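## Task

Scene 2: move both the mint tin and the plastic box into the gray tray, each upright.

## Robot and tools

Robot: two seven-joint arms, left_arm and right_arm. Each ends in a vacuum suction tool, not fingers. Each base sits on a tilted plate, and both plates hang from one metal frame behind the arms. A camera stand is behind them. The cameras are cam_high (fixed, looking over the table) and cam_left_wrist and cam_right_wrist, which ride on the hands. All images are 896x504.

Frames. The scene frame has its origin at table-top height, midway between the nominal bases, with +z up, +x pointing out over the table, and left_arm on the +y side. Image left and right do not match the arm names. Each arm reports its hand pose in its own base frame, which is tilted. left_arm base: (-0.019, +0.151, +0.292) m, quat_wxyz (+0.897, -0.353, +0.266, +0.016). right_arm base: (+0.039, -0.309, +0.292) m, quat_wxyz (+0.897, +0.343, +0.278, +0.015). Offsets that you command are along the current Hand target's own axes. The cup faces along that hand's +z axis.

The cup point is the centre of the suction cup rim. About 3 cm behind the rim, the tool body widens to roughly 5 cm on each side.

The shared row format. Every motion command is built from rows of 14 numbers, each between -1 and 1. Both arms are always included, in this order:
- left_arm dx, dy, dz, rx, ry, rz, then left suction;
- right_arm dx, dy, dz, rx, ry, rz, then right suction.

The first six numbers for an arm are an offset, not a pose. They are measured from that arm's Hand target as it stood when the action or move began, along that target's axes. The scale is 1.0 = 0.6 m for translation and 1.0 = 180 degrees for rotation. rx, ry and rz form a single rotation vector. Rows never add to one another: each is measured from the same starting target. A later call starts from the new Hand target, so sending the same offset again moves the arm further. Six zeros means hold the current Hand target; sending them also makes the arm re-try a target it settled short of.

Suction is an absolute level, not an offset. 1 is full vacuum (about 55 kPa). A fraction requests that share of full vacuum. Any value of 0.05 or less turns it off. The setting persists, so to leave a tool unchanged, repeat the last value you sent for it; a 0 would switch it off.

Tools:
- execute_actions(actions, cameras): actions is a list of actions. Each action is up to 15 rows, one row per 1/30 s step. If fewer rows are given, the last row is held to fill the 15 steps. An empty list returns the state plus camera images. cameras takes names, ["all"], or []; an unknown name makes the whole call invalid.
- move(target, speed, blend, blocking, cameras): drives each cup point in a straight line toward its target. target is one 14-number row, or a list of up to 15 rows. Every row is an offset from the same starting Hand targets. speed is in m/s, from 0.002 to 0.5, default 0.25; one value, or one per target. blend is a corner-rounding distance in m; 0 means stop at each point. With blocking=false the call returns after about 0.5 s while the motion continues. Paths do not avoid obstacles or the other arm, and the whole move is capped at 10 s.
- wait(seconds): 0 to 10 s; the arms hold their last command.
- stop(): brakes a running move to rest. Braking needs some distance.
- zoom_image(camera, region): region is [x0, y0, x1, y1] in image pixels from the top-left corner, at most 504 wide and 504 high. It only works on a camera in the latest images.
- clear_fault(arm): arm is "left_arm" or "right_arm". Use it only after a result has reported a torque fault.
- finished_scene(scene): scene is 1 to 3. After ending scene 1, make no further call in that same reply.

Results:
- Per arm: end_effector_position (m) and end_effector_quat_wxyz, in that arm's base frame.
- Hand target: the commanded pose after clipping, from which your next offsets count.
- Tool commands, suction_measured, and part_present. part_present turns on at 0.50 and off below 0.45. With a good seal the reading settles within 0.15 of the command; a reading near 0 means no seal.
- Joint positions, velocities, torques, motor temperatures, and Flange force along the tool's axes.
- A move also adds a move: line with an ending word (done, off_target, moving, held or fault) and any limits, such as paced or held.

Motion limits. Each step, orientation is clipped to within 32 degrees of the measured orientation, so large turns take several steps and can swing the elbow. Joint ranges (rad): shoulder -2.250 to 2.250, elbow -2.580 to 2.580, wrist pitch -2.100 to 2.100; the roll joints and the waist are about ±69.115.

Gripping. Place the 31 mm rim flat on a smooth surface away from edges, seams and holes, with suction on, until suction_measured rises. Under vacuum the cup shortens, so a held object sits up to 13 mm nearer the tool. To release, lower the object until it rests, set suction to 0, wait briefly, then lift at least 20 mm clear. The cup springs back as it releases and can nudge the object. If the cup seals to the table, turn suction off.

Things to avoid:
- Fast impacts and targets pushed past a contact. The arms are stiff, so even a few mm past a surface presses hard.
- Torque faults: a sensor hitting its limit (104.5 N m for the big joints, 51.3 N m for the wrist joints), or a joint deviating more than 5 degrees from its plan.
- The arms or anything they carry touching each other.
- Dropping or flinging objects, or letting anything leave the table.
- Overheating: holding a load, staying stretched out, or straining toward an unreachable pose. MOTOR HOT appears at 60 °C, and at 75 °C the arm sags and stops.
- Loose objects may occasionally be pushed by outside disturbances.

A scene only counts as done if the objects stay in place once the robot lets go.

Each tool is called after ">>>" as name([rows], argument=value, ...), one row to a line, values as JSON.

## Session

>>> execute_actions(actions=[])

>>> zoom_image(camera="cam_high", region=[200, 100, 560, 400])

Scene clock: 0.00 s.
left_arm: end_effector_position=(+0.3225, +0.2922, +0.4576) suction_measured=0.01 part_present=0 end_effector_quat_wxyz=(-0.149, +0.650, +0.570, +0.480) | right_arm: end_effector_position=(+0.5283, +0.1484, +0.0428) suction_measured=0.00 part_present=0 end_effector_quat_wxyz=(-0.265, +0.670, -0.401, +0.566)
Joint positions: left_arm=[0.918 0.708 -2.252 2.078 -1.946 -0.667 2.769] | right_arm=[-1.467 1.835 1.032 2.174 2.641 0.729 0.742]
Joint velocities: within noise
Joint torques (N m): no reading
Motor temperatures (°C): left_arm=[32 21 24 24 31 35 36] | right_arm=[24 19 27 25 29 31 37]
Flange force (N): no reading
Hand target: left_arm +0.3225, +0.2922, +0.4576; -0.149, +0.650, +0.570, +0.480 | right_arm +0.5283, +0.1484, +0.0428; -0.265, +0.670, -0.401, +0.566
Tool commands: left_gripper/suction=+0.0 right_gripper/suction=+0.0
camera_calibration:
cam_left_wrist: T_world_to_cam=[[-0.0957779, 0.613864, 0.78358, -0.503398], [0.874616, -0.323954, 0.360694, -0.298995], [0.475261, 0.719878, -0.505868, -0.0185009], [0, 0, 0, 1]] pos_world=[0.222084, 0.225475, 0.492939]
cam_right_wrist: T_world_to_cam=[[0.0369253, -0.820454, 0.57052, 0.0746315], [-0.252302, -0.560068, -0.789093, 0.304343], [0.966944, -0.114806, -0.227683, -0.368045], [0, 0, 0, 1]] pos_world=[0.42991, 0.18943, 0.113778]

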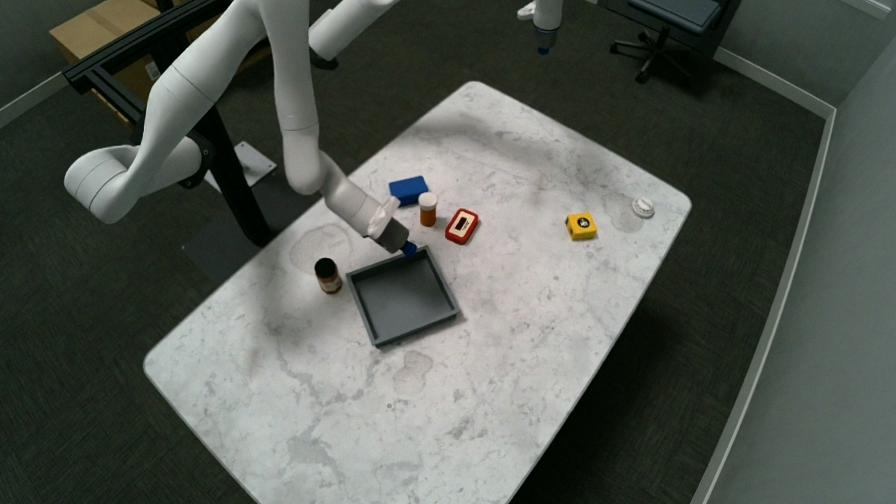

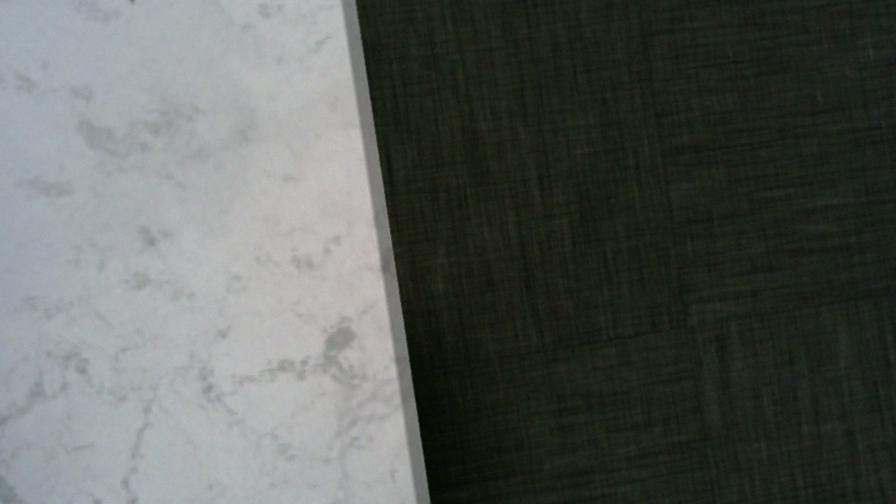

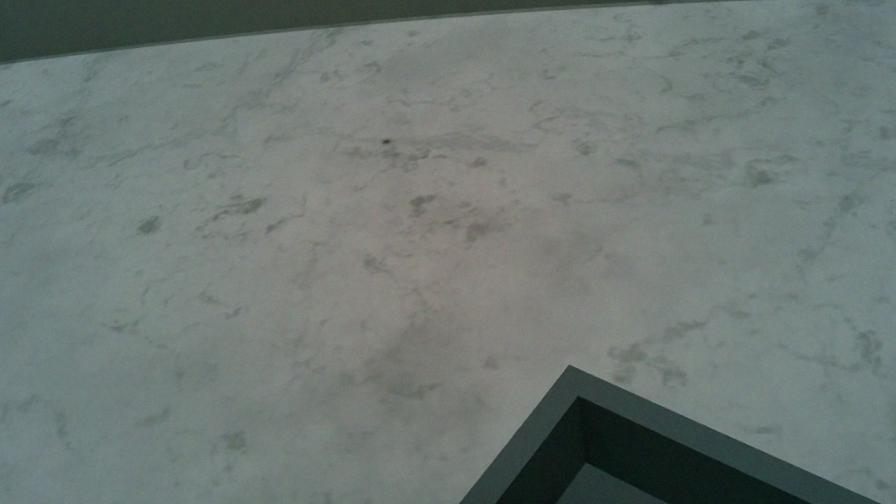

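Scaled by 1.400 from the camera's 896x504 image, which has a finer 1280x720 frame.

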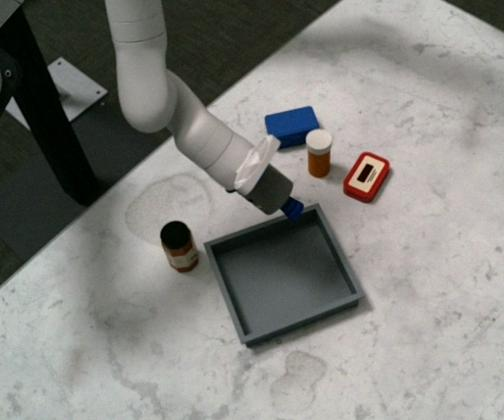

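>>> zoom_image(camera="cam_high", region=[380, 165, 490, 255])

Scaled by 4.582 from the camera's 896x504 image, which has a finer 1280x720 frame.

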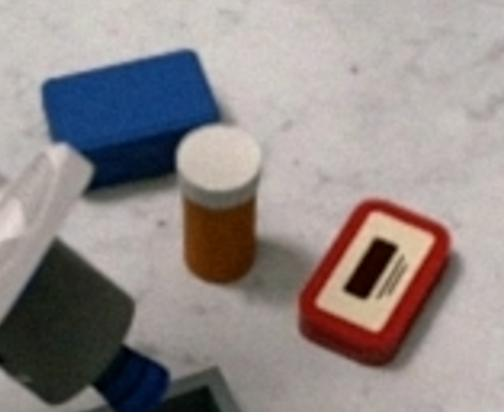

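>>> move(target=[-0.41882, 0.25072, -0.15948, -0.00812, -0.05249, 0, 0, -0.41875, 0.10417, -0.24852, -0.25591, 0.07445, 0, 0], speed=0.3, cameras=["cam_high", "cam_right_wrist"])

Scene clock: 39.67 s.
left_arm: end_effector_position=(+0.4397, +0.0250, +0.3584) suction_measured=0.01 part_present=0 end_effector_quat_wxyz=(-0.094, +0.689, +0.574, +0.432) | right_arm: end_effector_position=(+0.3595, +0.3402, -0.1122) suction_measured=0.00 part_present=0 end_effector_quat_wxyz=(+0.065, +0.651, -0.618, +0.437)
Joint positions: left_arm=[1.213 1.272 -2.189 1.946 -2.083 -1.076 3.58] | right_arm=[-1.678 1.756 1.061 1.252 2.62 -1.036 0.659]
Joint torques (N m): left_arm=[12.1 -4 -5.19 -4.5 0.03 -0.17 0.16] | right_arm=[-11.82 -14.98 2.62 -6.49 0.14 -0.09 0.25]
Flange force (N): left_arm=[2.4 -4.2 3.8] | right_arm=[7.1 2.7 -0.6]
Hand target: left_arm +0.4397, +0.0250, +0.3584; -0.094, +0.689, +0.574, +0.432 | right_arm +0.3595, +0.3402, -0.1122; +0.065, +0.651, -0.618, +0.437
Off the commanded pose: left_arm 0.000 m, 0 deg | right_arm 0.000 m, 0 deg.
move: done
camera_calibration:
cam_right_wrist: T_world_to_cam=[[-0.122706, -0.736004, 0.665764, 0.365974], [-0.872491, -0.2397, -0.425797, 0.401554], [0.472972, -0.633121, -0.612744, 0.0926059], [0, 0, 0, 1]] pos_world=[0.351459, 0.424242, -0.015928]
Images, in order (width x height): cam_high 896x504, cam_right_wrist 896x504.

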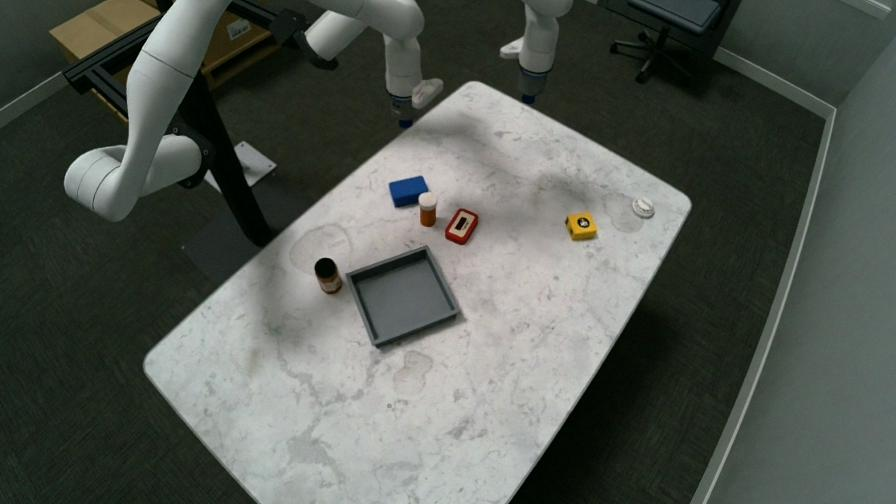

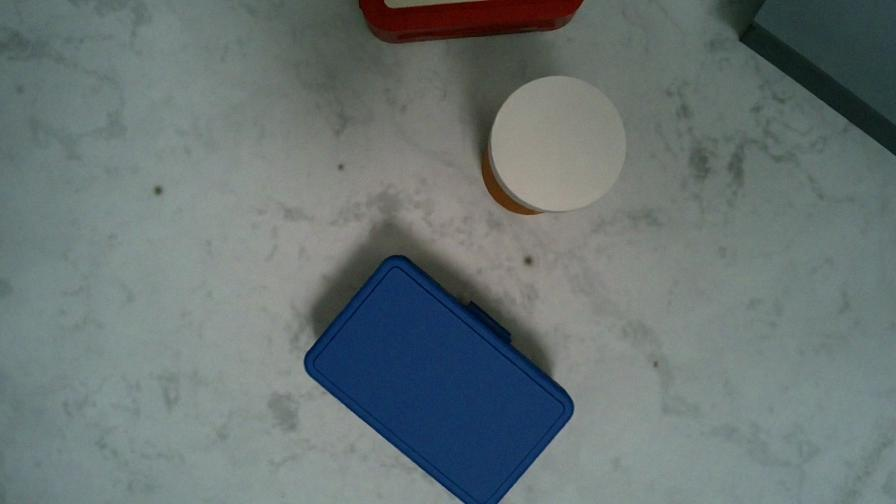

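>>> zoom_image(camera="cam_high", region=[380, 165, 490, 255])

Scaled by 4.582 from the camera's 896x504 image, which has a finer 1280x720 frame.

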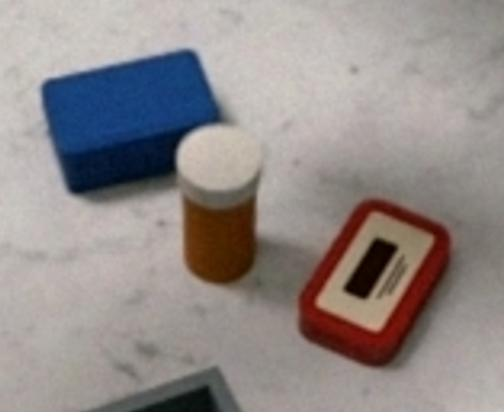

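>>> move([
  [0, 0, 0, 0, 0, 0, 0, 0.0032, 0.0024, 0.335, 0, 0, 0, 1],
  [0, 0, 0, 0, 0, 0, 0, 0.0032, 0.0024, 0.3725, 0, 0, 0, 1],
], speed=[0.25, 0.05], blend=0.004)

Scene clock: 45.43 s.
left_arm: end_effector_position=(+0.4397, +0.0250, +0.3584) suction_measured=0.01 part_present=0 end_effector_quat_wxyz=(-0.094, +0.689, +0.574, +0.432) | right_arm: end_effector_position=(+0.4670, +0.1989, -0.2480) suction_measured=0.38 part_present=0 end_effector_quat_wxyz=(+0.065, +0.651, -0.618, +0.437)
Joint positions: left_arm=[1.213 1.272 -2.189 1.946 -2.083 -1.076 3.58] | right_arm=[-1.405 2.024 1.017 1.189 2.553 -0.702 0.69]
Joint torques (N m): left_arm=[12.1 -4.05 -5.16 -4.5 0.01 -0.16 0.1] | right_arm=[-12.72 -15.69 2.16 -4.93 0.13 0.01 0.23]
Flange force (N): left_arm=[2.2 -4.1 3.7] | right_arm=[5.5 2.1 -2.8]
Hand target: left_arm +0.4397, +0.0250, +0.3584; -0.094, +0.689, +0.574, +0.432 | right_arm +0.4670, +0.1989, -0.2480; +0.065, +0.651, -0.618, +0.437
Off the commanded pose: left_arm 0.000 m, 0 deg | right_arm 0.000 m, 0 deg.
move: done

>>> move([
  [0, 0, 0, 0, 0, 0, 0, 0, 0, -0.18833, 0, 0, 0, 1],
  [-0.20342, 0.025, 0.04583, 0, 0, 0, 0, 0.47167, -0.36117, -0.18833, 0, 0, -0.03, 1],
  [-0.40683, 0.05, 0.09167, 0, 0, 0, 0, 0.47167, -0.36117, -0.03, 0, 0, -0.03, 1],
], speed=[0.15, 0.3, 0.2], blend=[0.02, 0.03, 0], cameras=["all"])

Scene clock: 54.33 s.
left_arm: end_effector_position=(+0.5005, -0.1238, +0.1643) suction_measured=0.01 part_present=0 end_effector_quat_wxyz=(-0.094, +0.689, +0.574, +0.432) | right_arm: end_effector_position=(+0.6038, +0.0481, +0.0451) suction_measured=1.00 part_present=1 end_effector_quat_wxyz=(+0.086, +0.679, -0.587, +0.433)
Joint positions: left_arm=[1.321 1.714 -1.945 1.742 -1.938 -1.16 4.159] | right_arm=[-1.047 1.417 1.087 1.606 2.737 -0.396 1.381]
Joint torques (N m): left_arm=[14.53 -9.47 -6.02 -3.77 0.06 -0.16 0.1] | right_arm=[-14.59 -10.21 0.82 -3.63 0.08 0.05 0.25]
Flange force (N): left_arm=[4.1 -2.7 2.2] | right_arm=[2.1 3.8 -2.8]
Hand target: left_arm +0.5005, -0.1237, +0.1643; -0.094, +0.689, +0.574, +0.432 | right_arm +0.6038, +0.0480, +0.0451; +0.086, +0.679, -0.587, +0.433
Off the commanded pose: left_arm 0.000 m, 0 deg | right_arm 0.000 m, 0 deg.
move: done
camera_calibration:
cam_left_wrist: T_world_to_cam=[[-0.0171857, 0.723929, 0.68966, -0.0115416], [0.861577, -0.339271, 0.377599, -0.481748], [0.507336, 0.600684, -0.61789, 0.0355534], [0, 0, 0, 1]] pos_world=[0.396827, -0.176444, 0.211835]
cam_right_wrist: T_world_to_cam=[[-0.0407785, -0.70918, 0.703847, 0.0238005], [-0.879913, -0.308254, -0.361569, 0.616524], [0.473382, -0.634068, -0.611447, -0.111744], [0, 0, 0, 1]] pos_world=[0.596356, 0.136072, 0.137839]

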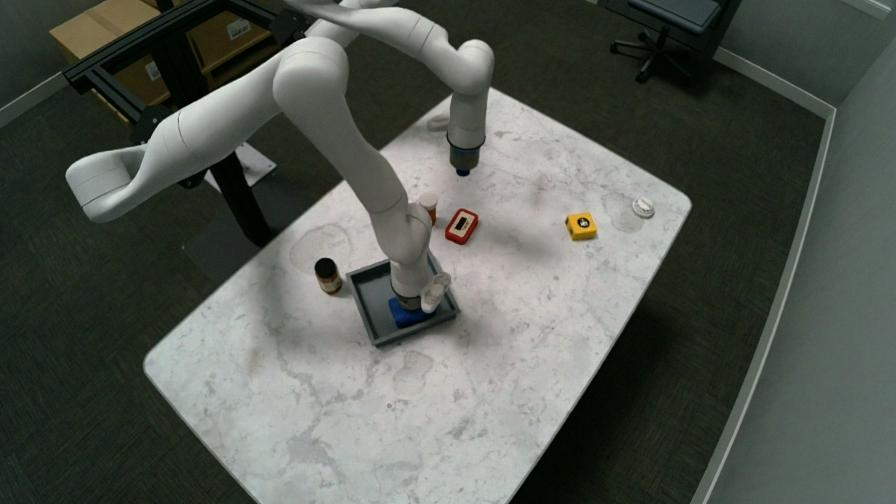

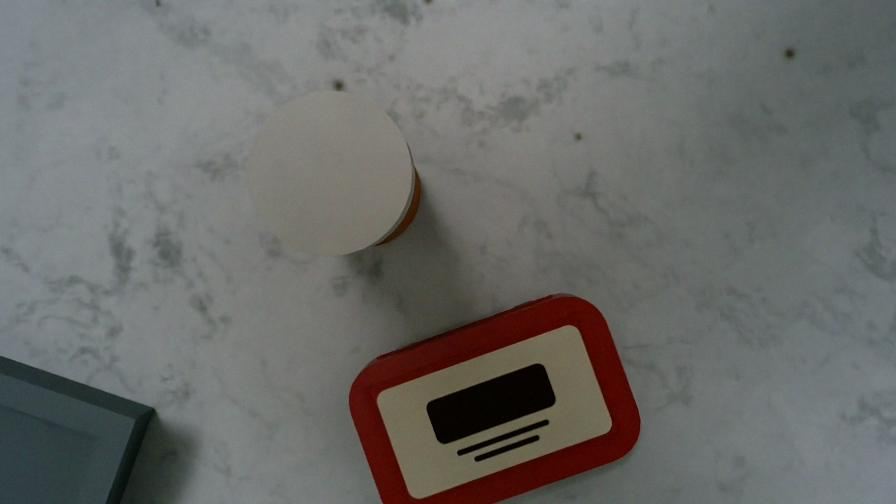

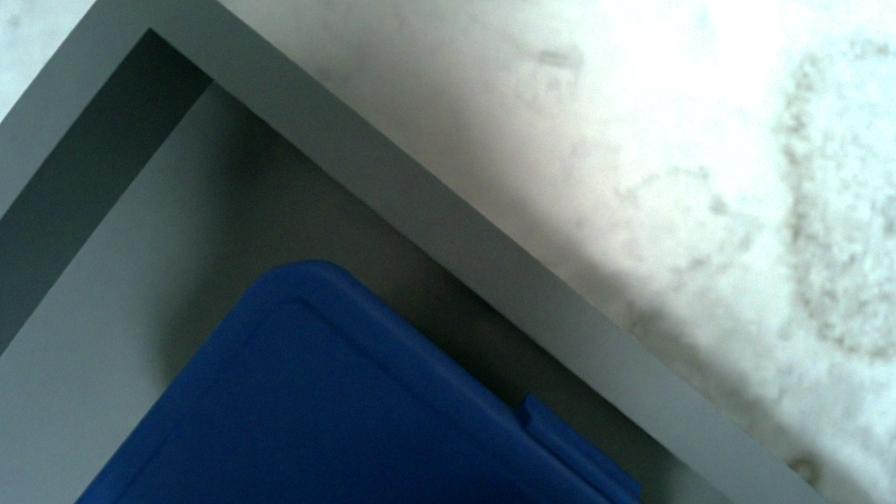

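>>> move([
  [0.014, 0.0112, 0.30833, 0, 0, 0, 1, 0, 0, 0.033, 0, 0, 0, 1],
  [0.014, 0.0112, 0.345, 0, 0, 0, 1, 0, 0, 0.0392, 0, 0, 0, 1],
], speed=[0.25, 0.05], blend=0.003)

Scene clock: 63.13 s.
left_arm: end_effector_position=(+0.6071, +0.0094, +0.0465) suction_measured=0.35 part_present=0 end_effector_quat_wxyz=(-0.094, +0.689, +0.574, +0.432) | right_arm: end_effector_position=(+0.6153, +0.0335, +0.0308) suction_measured=0.99 part_present=1 end_effector_quat_wxyz=(+0.086, +0.679, -0.587, +0.433)
Joint positions: left_arm=[0.974 1.859 -1.761 1.624 -1.605 -0.902 4.019] | right_arm=[-1.001 1.443 1.071 1.58 2.732 -0.368 1.385]
Joint torques (N m): left_arm=[15.6 -10.77 -5.66 -1.66 0.06 -0.19 0.11] | right_arm=[-6.53 -4.68 -0.53 -3.56 -0.09 1.08 0.23]
Flange force (N): left_arm=[4.1 -3.7 0.7] | right_arm=[4.4 8.1 -27.2]
Hand target: left_arm +0.6071, +0.0094, +0.0465; -0.094, +0.689, +0.574, +0.432 | right_arm +0.6153, +0.0334, +0.0307; +0.086, +0.679, -0.587, +0.433
Off the commanded pose: left_arm 0.000 m, 0 deg | right_arm 0.000 m, 0 deg.
move: done

>>> execute_actions([
  [[0, 0, 0, 0, 0, 0, 1, 0, 0, -0.002, 0, 0, 0, 0]],
])

Scene clock: 65.57 s.
left_arm: end_effector_position=(+0.6071, +0.0094, +0.0465) suction_measured=0.98 part_present=1 end_effector_quat_wxyz=(-0.094, +0.689, +0.574, +0.432) | right_arm: end_effector_position=(+0.6147, +0.0341, +0.0315) suction_measured=0.00 part_present=0 end_effector_quat_wxyz=(+0.086, +0.679, -0.587, +0.433)
Joint positions: left_arm=[0.974 1.859 -1.761 1.624 -1.605 -0.902 4.019] | right_arm=[-1.003 1.442 1.071 1.581 2.732 -0.37 1.385]
Joint torques (N m): left_arm=[15.73 -10.72 -5.65 -1.71 0.03 -0.17 0.14] | right_arm=[-10.4 -7.53 0.27 -2.09 0.18 -0.16 0.2]
Hand target: left_arm +0.6071, +0.0094, +0.0465; -0.094, +0.689, +0.574, +0.432 | right_arm +0.6147, +0.0341, +0.0315; +0.086, +0.679, -0.587, +0.433
Off the commanded pose: left_arm 0.000 m, 0 deg | right_arm 0.000 m, 0 deg.

>>> move([
  [0, 0, -0.13333, 0, 0, 0, 1, 0, 0, -0.16, 0, 0, 0, 0],
  [-0.136, 0.00927, -0.13333, 0, 0, 0.086, 1, 0.44433, 0.165, -0.25, 0, 0, 0, 0],
  [-0.34, 0.02317, -0.13333, 0, 0, 0.215, 1, 0.44433, 0.165, -0.25, 0, 0, 0, 0],
  [-0.34, 0.02317, -0.02, 0, 0, 0.215, 1, 0.44433, 0.165, -0.25, 0, 0, 0, 0],
], speed=[0.15, 0.3, 0.3, 0.2], blend=[0.02, 0.03, 0.02, 0], cameras=["all"])

Scene clock: 76.27 s.
left_arm: end_effector_position=(+0.6198, -0.1476, -0.0845) suction_measured=0.98 part_present=1 end_effector_quat_wxyz=(-0.231, +0.841, +0.313, +0.376) | right_arm: end_effector_position=(+0.4386, -0.0943, +0.2678) suction_measured=0.00 part_present=0 end_effector_quat_wxyz=(+0.086, +0.679, -0.587, +0.433)
Joint positions: left_arm=[1.071 2.02 -1.762 1.147 -1.878 -1.019 4.062] | right_arm=[-1.235 0.766 1.441 2.223 2.988 -0.179 1.764]
Joint torques (N m): left_arm=[17.29 -13.88 -5.53 -3.3 0.17 -0.21 0.13] | right_arm=[-8.25 -1.29 -0.26 -2.26 0.07 0.04 0.22]
Flange force (N): left_arm=[2.4 -5.2 1.3] | right_arm=[1.0 4.2 -5.3]
Hand target: left_arm +0.6199, -0.1475, -0.0845; -0.231, +0.841, +0.313, +0.376 | right_arm +0.4386, -0.0943, +0.2678; +0.086, +0.679, -0.587, +0.433
Off the commanded pose: left_arm 0.000 m, 0 deg | right_arm 0.000 m, 0 deg.
move: done
camera_calibration:
cam_left_wrist: T_world_to_cam=[[0.534427, 0.364411, 0.762622, -0.209486], [0.688324, -0.711272, -0.142486, -0.490198], [0.490508, 0.60108, -0.630956, -0.155031], [0, 0, 0, 1]] pos_world=[0.525414, -0.179139, -0.00790565]
cam_right_wrist: T_world_to_cam=[[-0.0407814, -0.709178, 0.70385, -0.240599], [-0.879954, -0.308198, -0.361516, 0.507819], [0.473304, -0.634099, -0.611475, 0.012443], [0, 0, 0, 1]] pos_world=[0.431156, -0.00622822, 0.360539]

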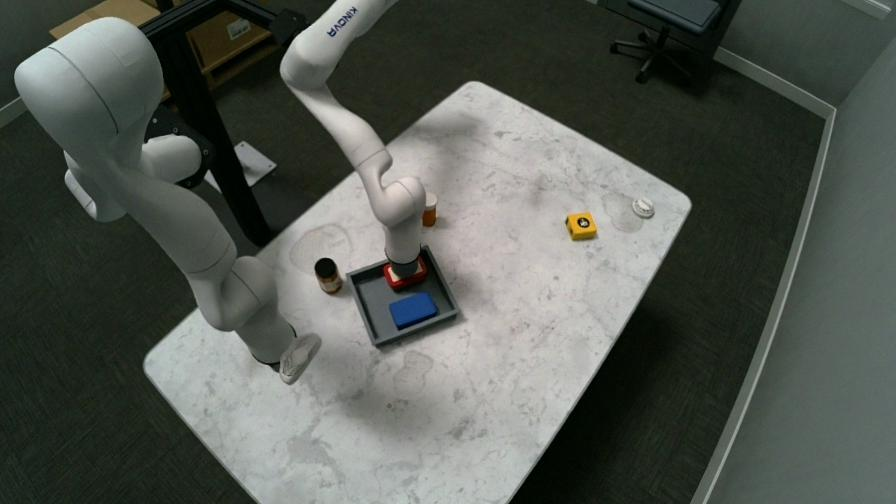

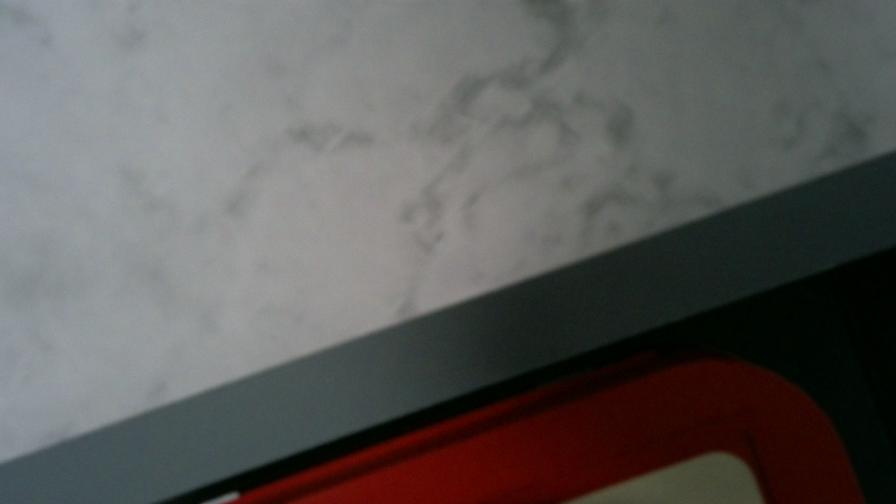

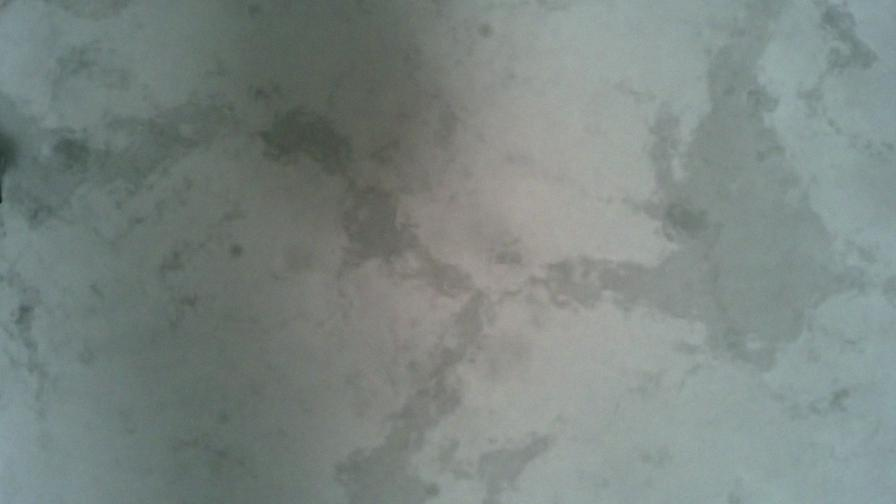

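>>> zoom_image(camera="cam_high", region=[340, 235, 470, 355])

Scaled by 3.877 from the camera's 896x504 image, which has a finer 1280x720 frame.

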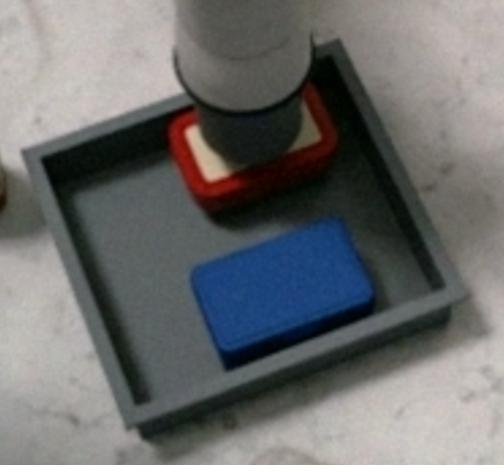

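>>> move([
  [0.0059, 0.0156, 0.006, 0, 0, 0, 1, 0, 0, 0, 0, 0, 0, 0],
  [0.0059, 0.0156, 0.0275, 0, 0, 0, 1, 0, 0, 0, 0, 0, 0, 0],
], speed=[0.08, 0.05], blend=0.003)

Scene clock: 80.30 s.
left_arm: end_effector_position=(+0.6363, -0.1425, -0.0932) suction_measured=0.98 part_present=1 end_effector_quat_wxyz=(-0.231, +0.841, +0.313, +0.376) | right_arm: end_effector_position=(+0.4386, -0.0943, +0.2678) suction_measured=0.00 part_present=0 end_effector_quat_wxyz=(+0.086, +0.679, -0.587, +0.433)
Joint positions: left_arm=[1.02 2.024 -1.776 1.078 -1.887 -1.013 4.094] | right_arm=[-1.235 0.766 1.441 2.223 2.988 -0.179 1.764]
Joint torques (N m): left_arm=[17.51 -13.79 -5.21 -3.52 0.06 -0.22 0.15] | right_arm=[-8.23 -1.32 -0.29 -2.24 0.11 0.01 0.2]
Flange force (N): left_arm=[2.4 -6.6 0.7] | right_arm=[0.9 4.3 -5.4]
Hand target: left_arm +0.6363, -0.1425, -0.0932; -0.231, +0.841, +0.313, +0.376 | right_arm +0.4386, -0.0943, +0.2678; +0.086, +0.679, -0.587, +0.433
Off the commanded pose: left_arm 0.000 m, 0 deg | right_arm 0.000 m, 0 deg.
move: done

>>> move(target=[0, 0, 0.0033, 0, 0, 0, 1, 0, 0, 0, 0, 0, 0, 0], speed=0.03)

>>> move(target=[0, 0, 0.0025, 0, 0, 0, 1, 0, 0, 0, 0, 0, 0, 0], speed=0.03)

Scene clock: 81.93 s.
left_arm: end_effector_position=(+0.6373, -0.1414, -0.0944) suction_measured=0.98 part_present=1 end_effector_quat_wxyz=(-0.231, +0.841, +0.313, +0.376) | right_arm: end_effector_position=(+0.4386, -0.0943, +0.2678) suction_measured=0.00 part_present=0 end_effector_quat_wxyz=(+0.086, +0.679, -0.587, +0.433)
Joint positions: left_arm=[1.016 2.025 -1.776 1.075 -1.887 -1.011 4.095] | right_arm=[-1.235 0.766 1.441 2.223 2.988 -0.179 1.764]
Joint torques (N m): left_arm=[11.61 -9.26 -2.74 -3.14 0.3 0.43 0.1] | right_arm=[-8.28 -1.29 -0.22 -2.37 0.08 0.08 0.23]
Flange force (N): left_arm=[1.9 -8.9 -13.5] | right_arm=[0.9 4.5 -5.2]
Hand target: left_arm +0.6373, -0.1413, -0.0944; -0.231, +0.841, +0.313, +0.376 | right_arm +0.4386, -0.0943, +0.2678; +0.086, +0.679, -0.587, +0.433
Off the commanded pose: left_arm 0.000 m, 0 deg | right_arm 0.000 m, 0 deg.
move: done

Scene clock: 82.63 s.
left_arm: end_effector_position=(+0.6380, -0.1404, -0.0953) suction_measured=0.98 part_present=1 end_effector_quat_wxyz=(-0.231, +0.841, +0.313, +0.376) | right_arm: end_effector_position=(+0.4386, -0.0943, +0.2678) suction_measured=0.00 part_present=0 end_effector_quat_wxyz=(+0.086, +0.679, -0.587, +0.433)
Joint positions: left_arm=[1.013 2.026 -1.776 1.072 -1.886 -1.009 4.096] | right_arm=[-1.235 0.766 1.441 2.223 2.988 -0.179 1.764]
Joint torques (N m): left_arm=[1.53 -1.75 1.26 -2.76 0.79 1.73 0.16] | right_arm=[-8.33 -1.36 -0.25 -2.36 0.1 -0.02 0.24]
Flange force (N): left_arm=[0.9 -14.8 -38.3] | right_arm=[0.8 4.6 -4.8]
Hand target: left_arm +0.6380, -0.1403, -0.0953; -0.231, +0.841, +0.313, +0.376 | right_arm +0.4386, -0.0943, +0.2678; +0.086, +0.679, -0.587, +0.433
Off the commanded pose: left_arm 0.000 m, 0 deg | right_arm 0.000 m, 0 deg.
move: done

>>> execute_actions([
  [[0, 0, -0.003, 0, 0, 0, 0, 0, 0, 0, 0, 0, 0, 0]],
])

>>> move([
  [0, 0, -0.04, 0, 0, 0, 0, 0, 0, 0, 0, 0, 0, 0],
  [0, 0, -0.2, 0, 0, 0, 0, 0, 0, 0, 0, 0, 0, 0],
], speed=[0.08, 0.25], blend=[0.01, 0], cameras=["cam_high"])

>>> zoom_image(camera="cam_high", region=[340, 235, 470, 355])

Scene clock: 84.90 s.
left_arm: end_effector_position=(+0.6371, -0.1414, -0.0943) suction_measured=0.01 part_present=0 end_effector_quat_wxyz=(-0.231, +0.841, +0.313, +0.376) | right_arm: end_effector_position=(+0.4386, -0.0943, +0.2678) suction_measured=0.00 part_present=0 end_effector_quat_wxyz=(+0.086, +0.679, -0.587, +0.433)
Joint positions: left_arm=[1.017 2.025 -1.776 1.075 -1.887 -1.011 4.095] | right_arm=[-1.235 0.766 1.441 2.223 2.988 -0.179 1.764]
Joint torques (N m): left_arm=[10.98 -8.02 -1.83 -1.85 -0.13 -0.79 0.11] | right_arm=[-8.29 -1.28 -0.27 -2.33 0.11 -0.01 0.23]
Hand target: left_arm +0.6371, -0.1415, -0.0942; -0.231, +0.841, +0.313, +0.376 | right_arm +0.4386, -0.0943, +0.2678; +0.086, +0.679, -0.587, +0.433
Off the commanded pose: left_arm 0.000 m, 0 deg | right_arm 0.000 m, 0 deg.

Scene clock: 86.00 s.
left_arm: end_effector_position=(+0.5786, -0.2164, -0.0211) suction_measured=0.01 part_present=0 end_effector_quat_wxyz=(-0.231, +0.841, +0.313, +0.376) | right_arm: end_effector_position=(+0.4386, -0.0943, +0.2678) suction_measured=0.00 part_present=0 end_effector_quat_wxyz=(+0.086, +0.679, -0.587, +0.433)
Joint positions: left_arm=[1.205 1.93 -1.803 1.191 -1.952 -1.161 4.074] | right_arm=[-1.235 0.766 1.441 2.223 2.988 -0.179 1.764]
Joint torques (N m): left_arm=[16.82 -13.67 -5.58 -3.93 0.03 -0.12 0.1] | right_arm=[-8.22 -1.42 -0.29 -2.32 0.05 -0.03 0.22]
Flange force (N): left_arm=[2.3 -5.4 0.9] | right_arm=[0.7 4.6 -5.3]
Hand target: left_arm +0.5786, -0.2165, -0.0211; -0.231, +0.841, +0.313, +0.376 | right_arm +0.4386, -0.0943, +0.2678; +0.086, +0.679, -0.587, +0.433
Off the commanded pose: left_arm 0.000 m, 0 deg | right_arm 0.000 m, 0 deg.
move: done
Images, in order (width x height): cam_high 896x504.

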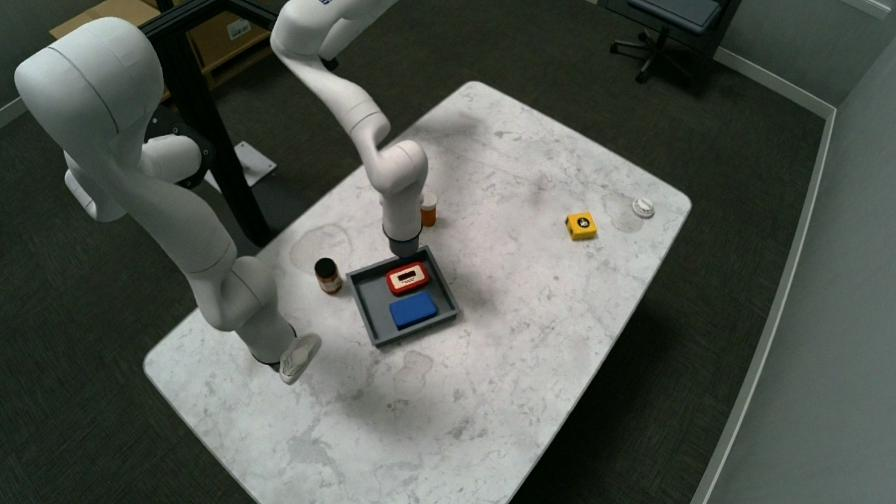

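Scaled by 3.877 from the camera's 896x504 image, which has a finer 1280x720 frame.

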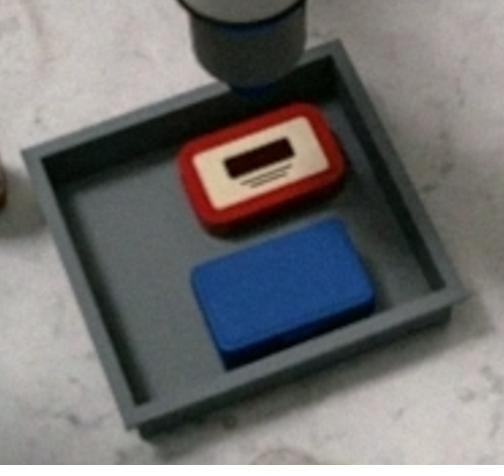

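>>> finished_scene(scene=2)

The scene is finished: the task was done.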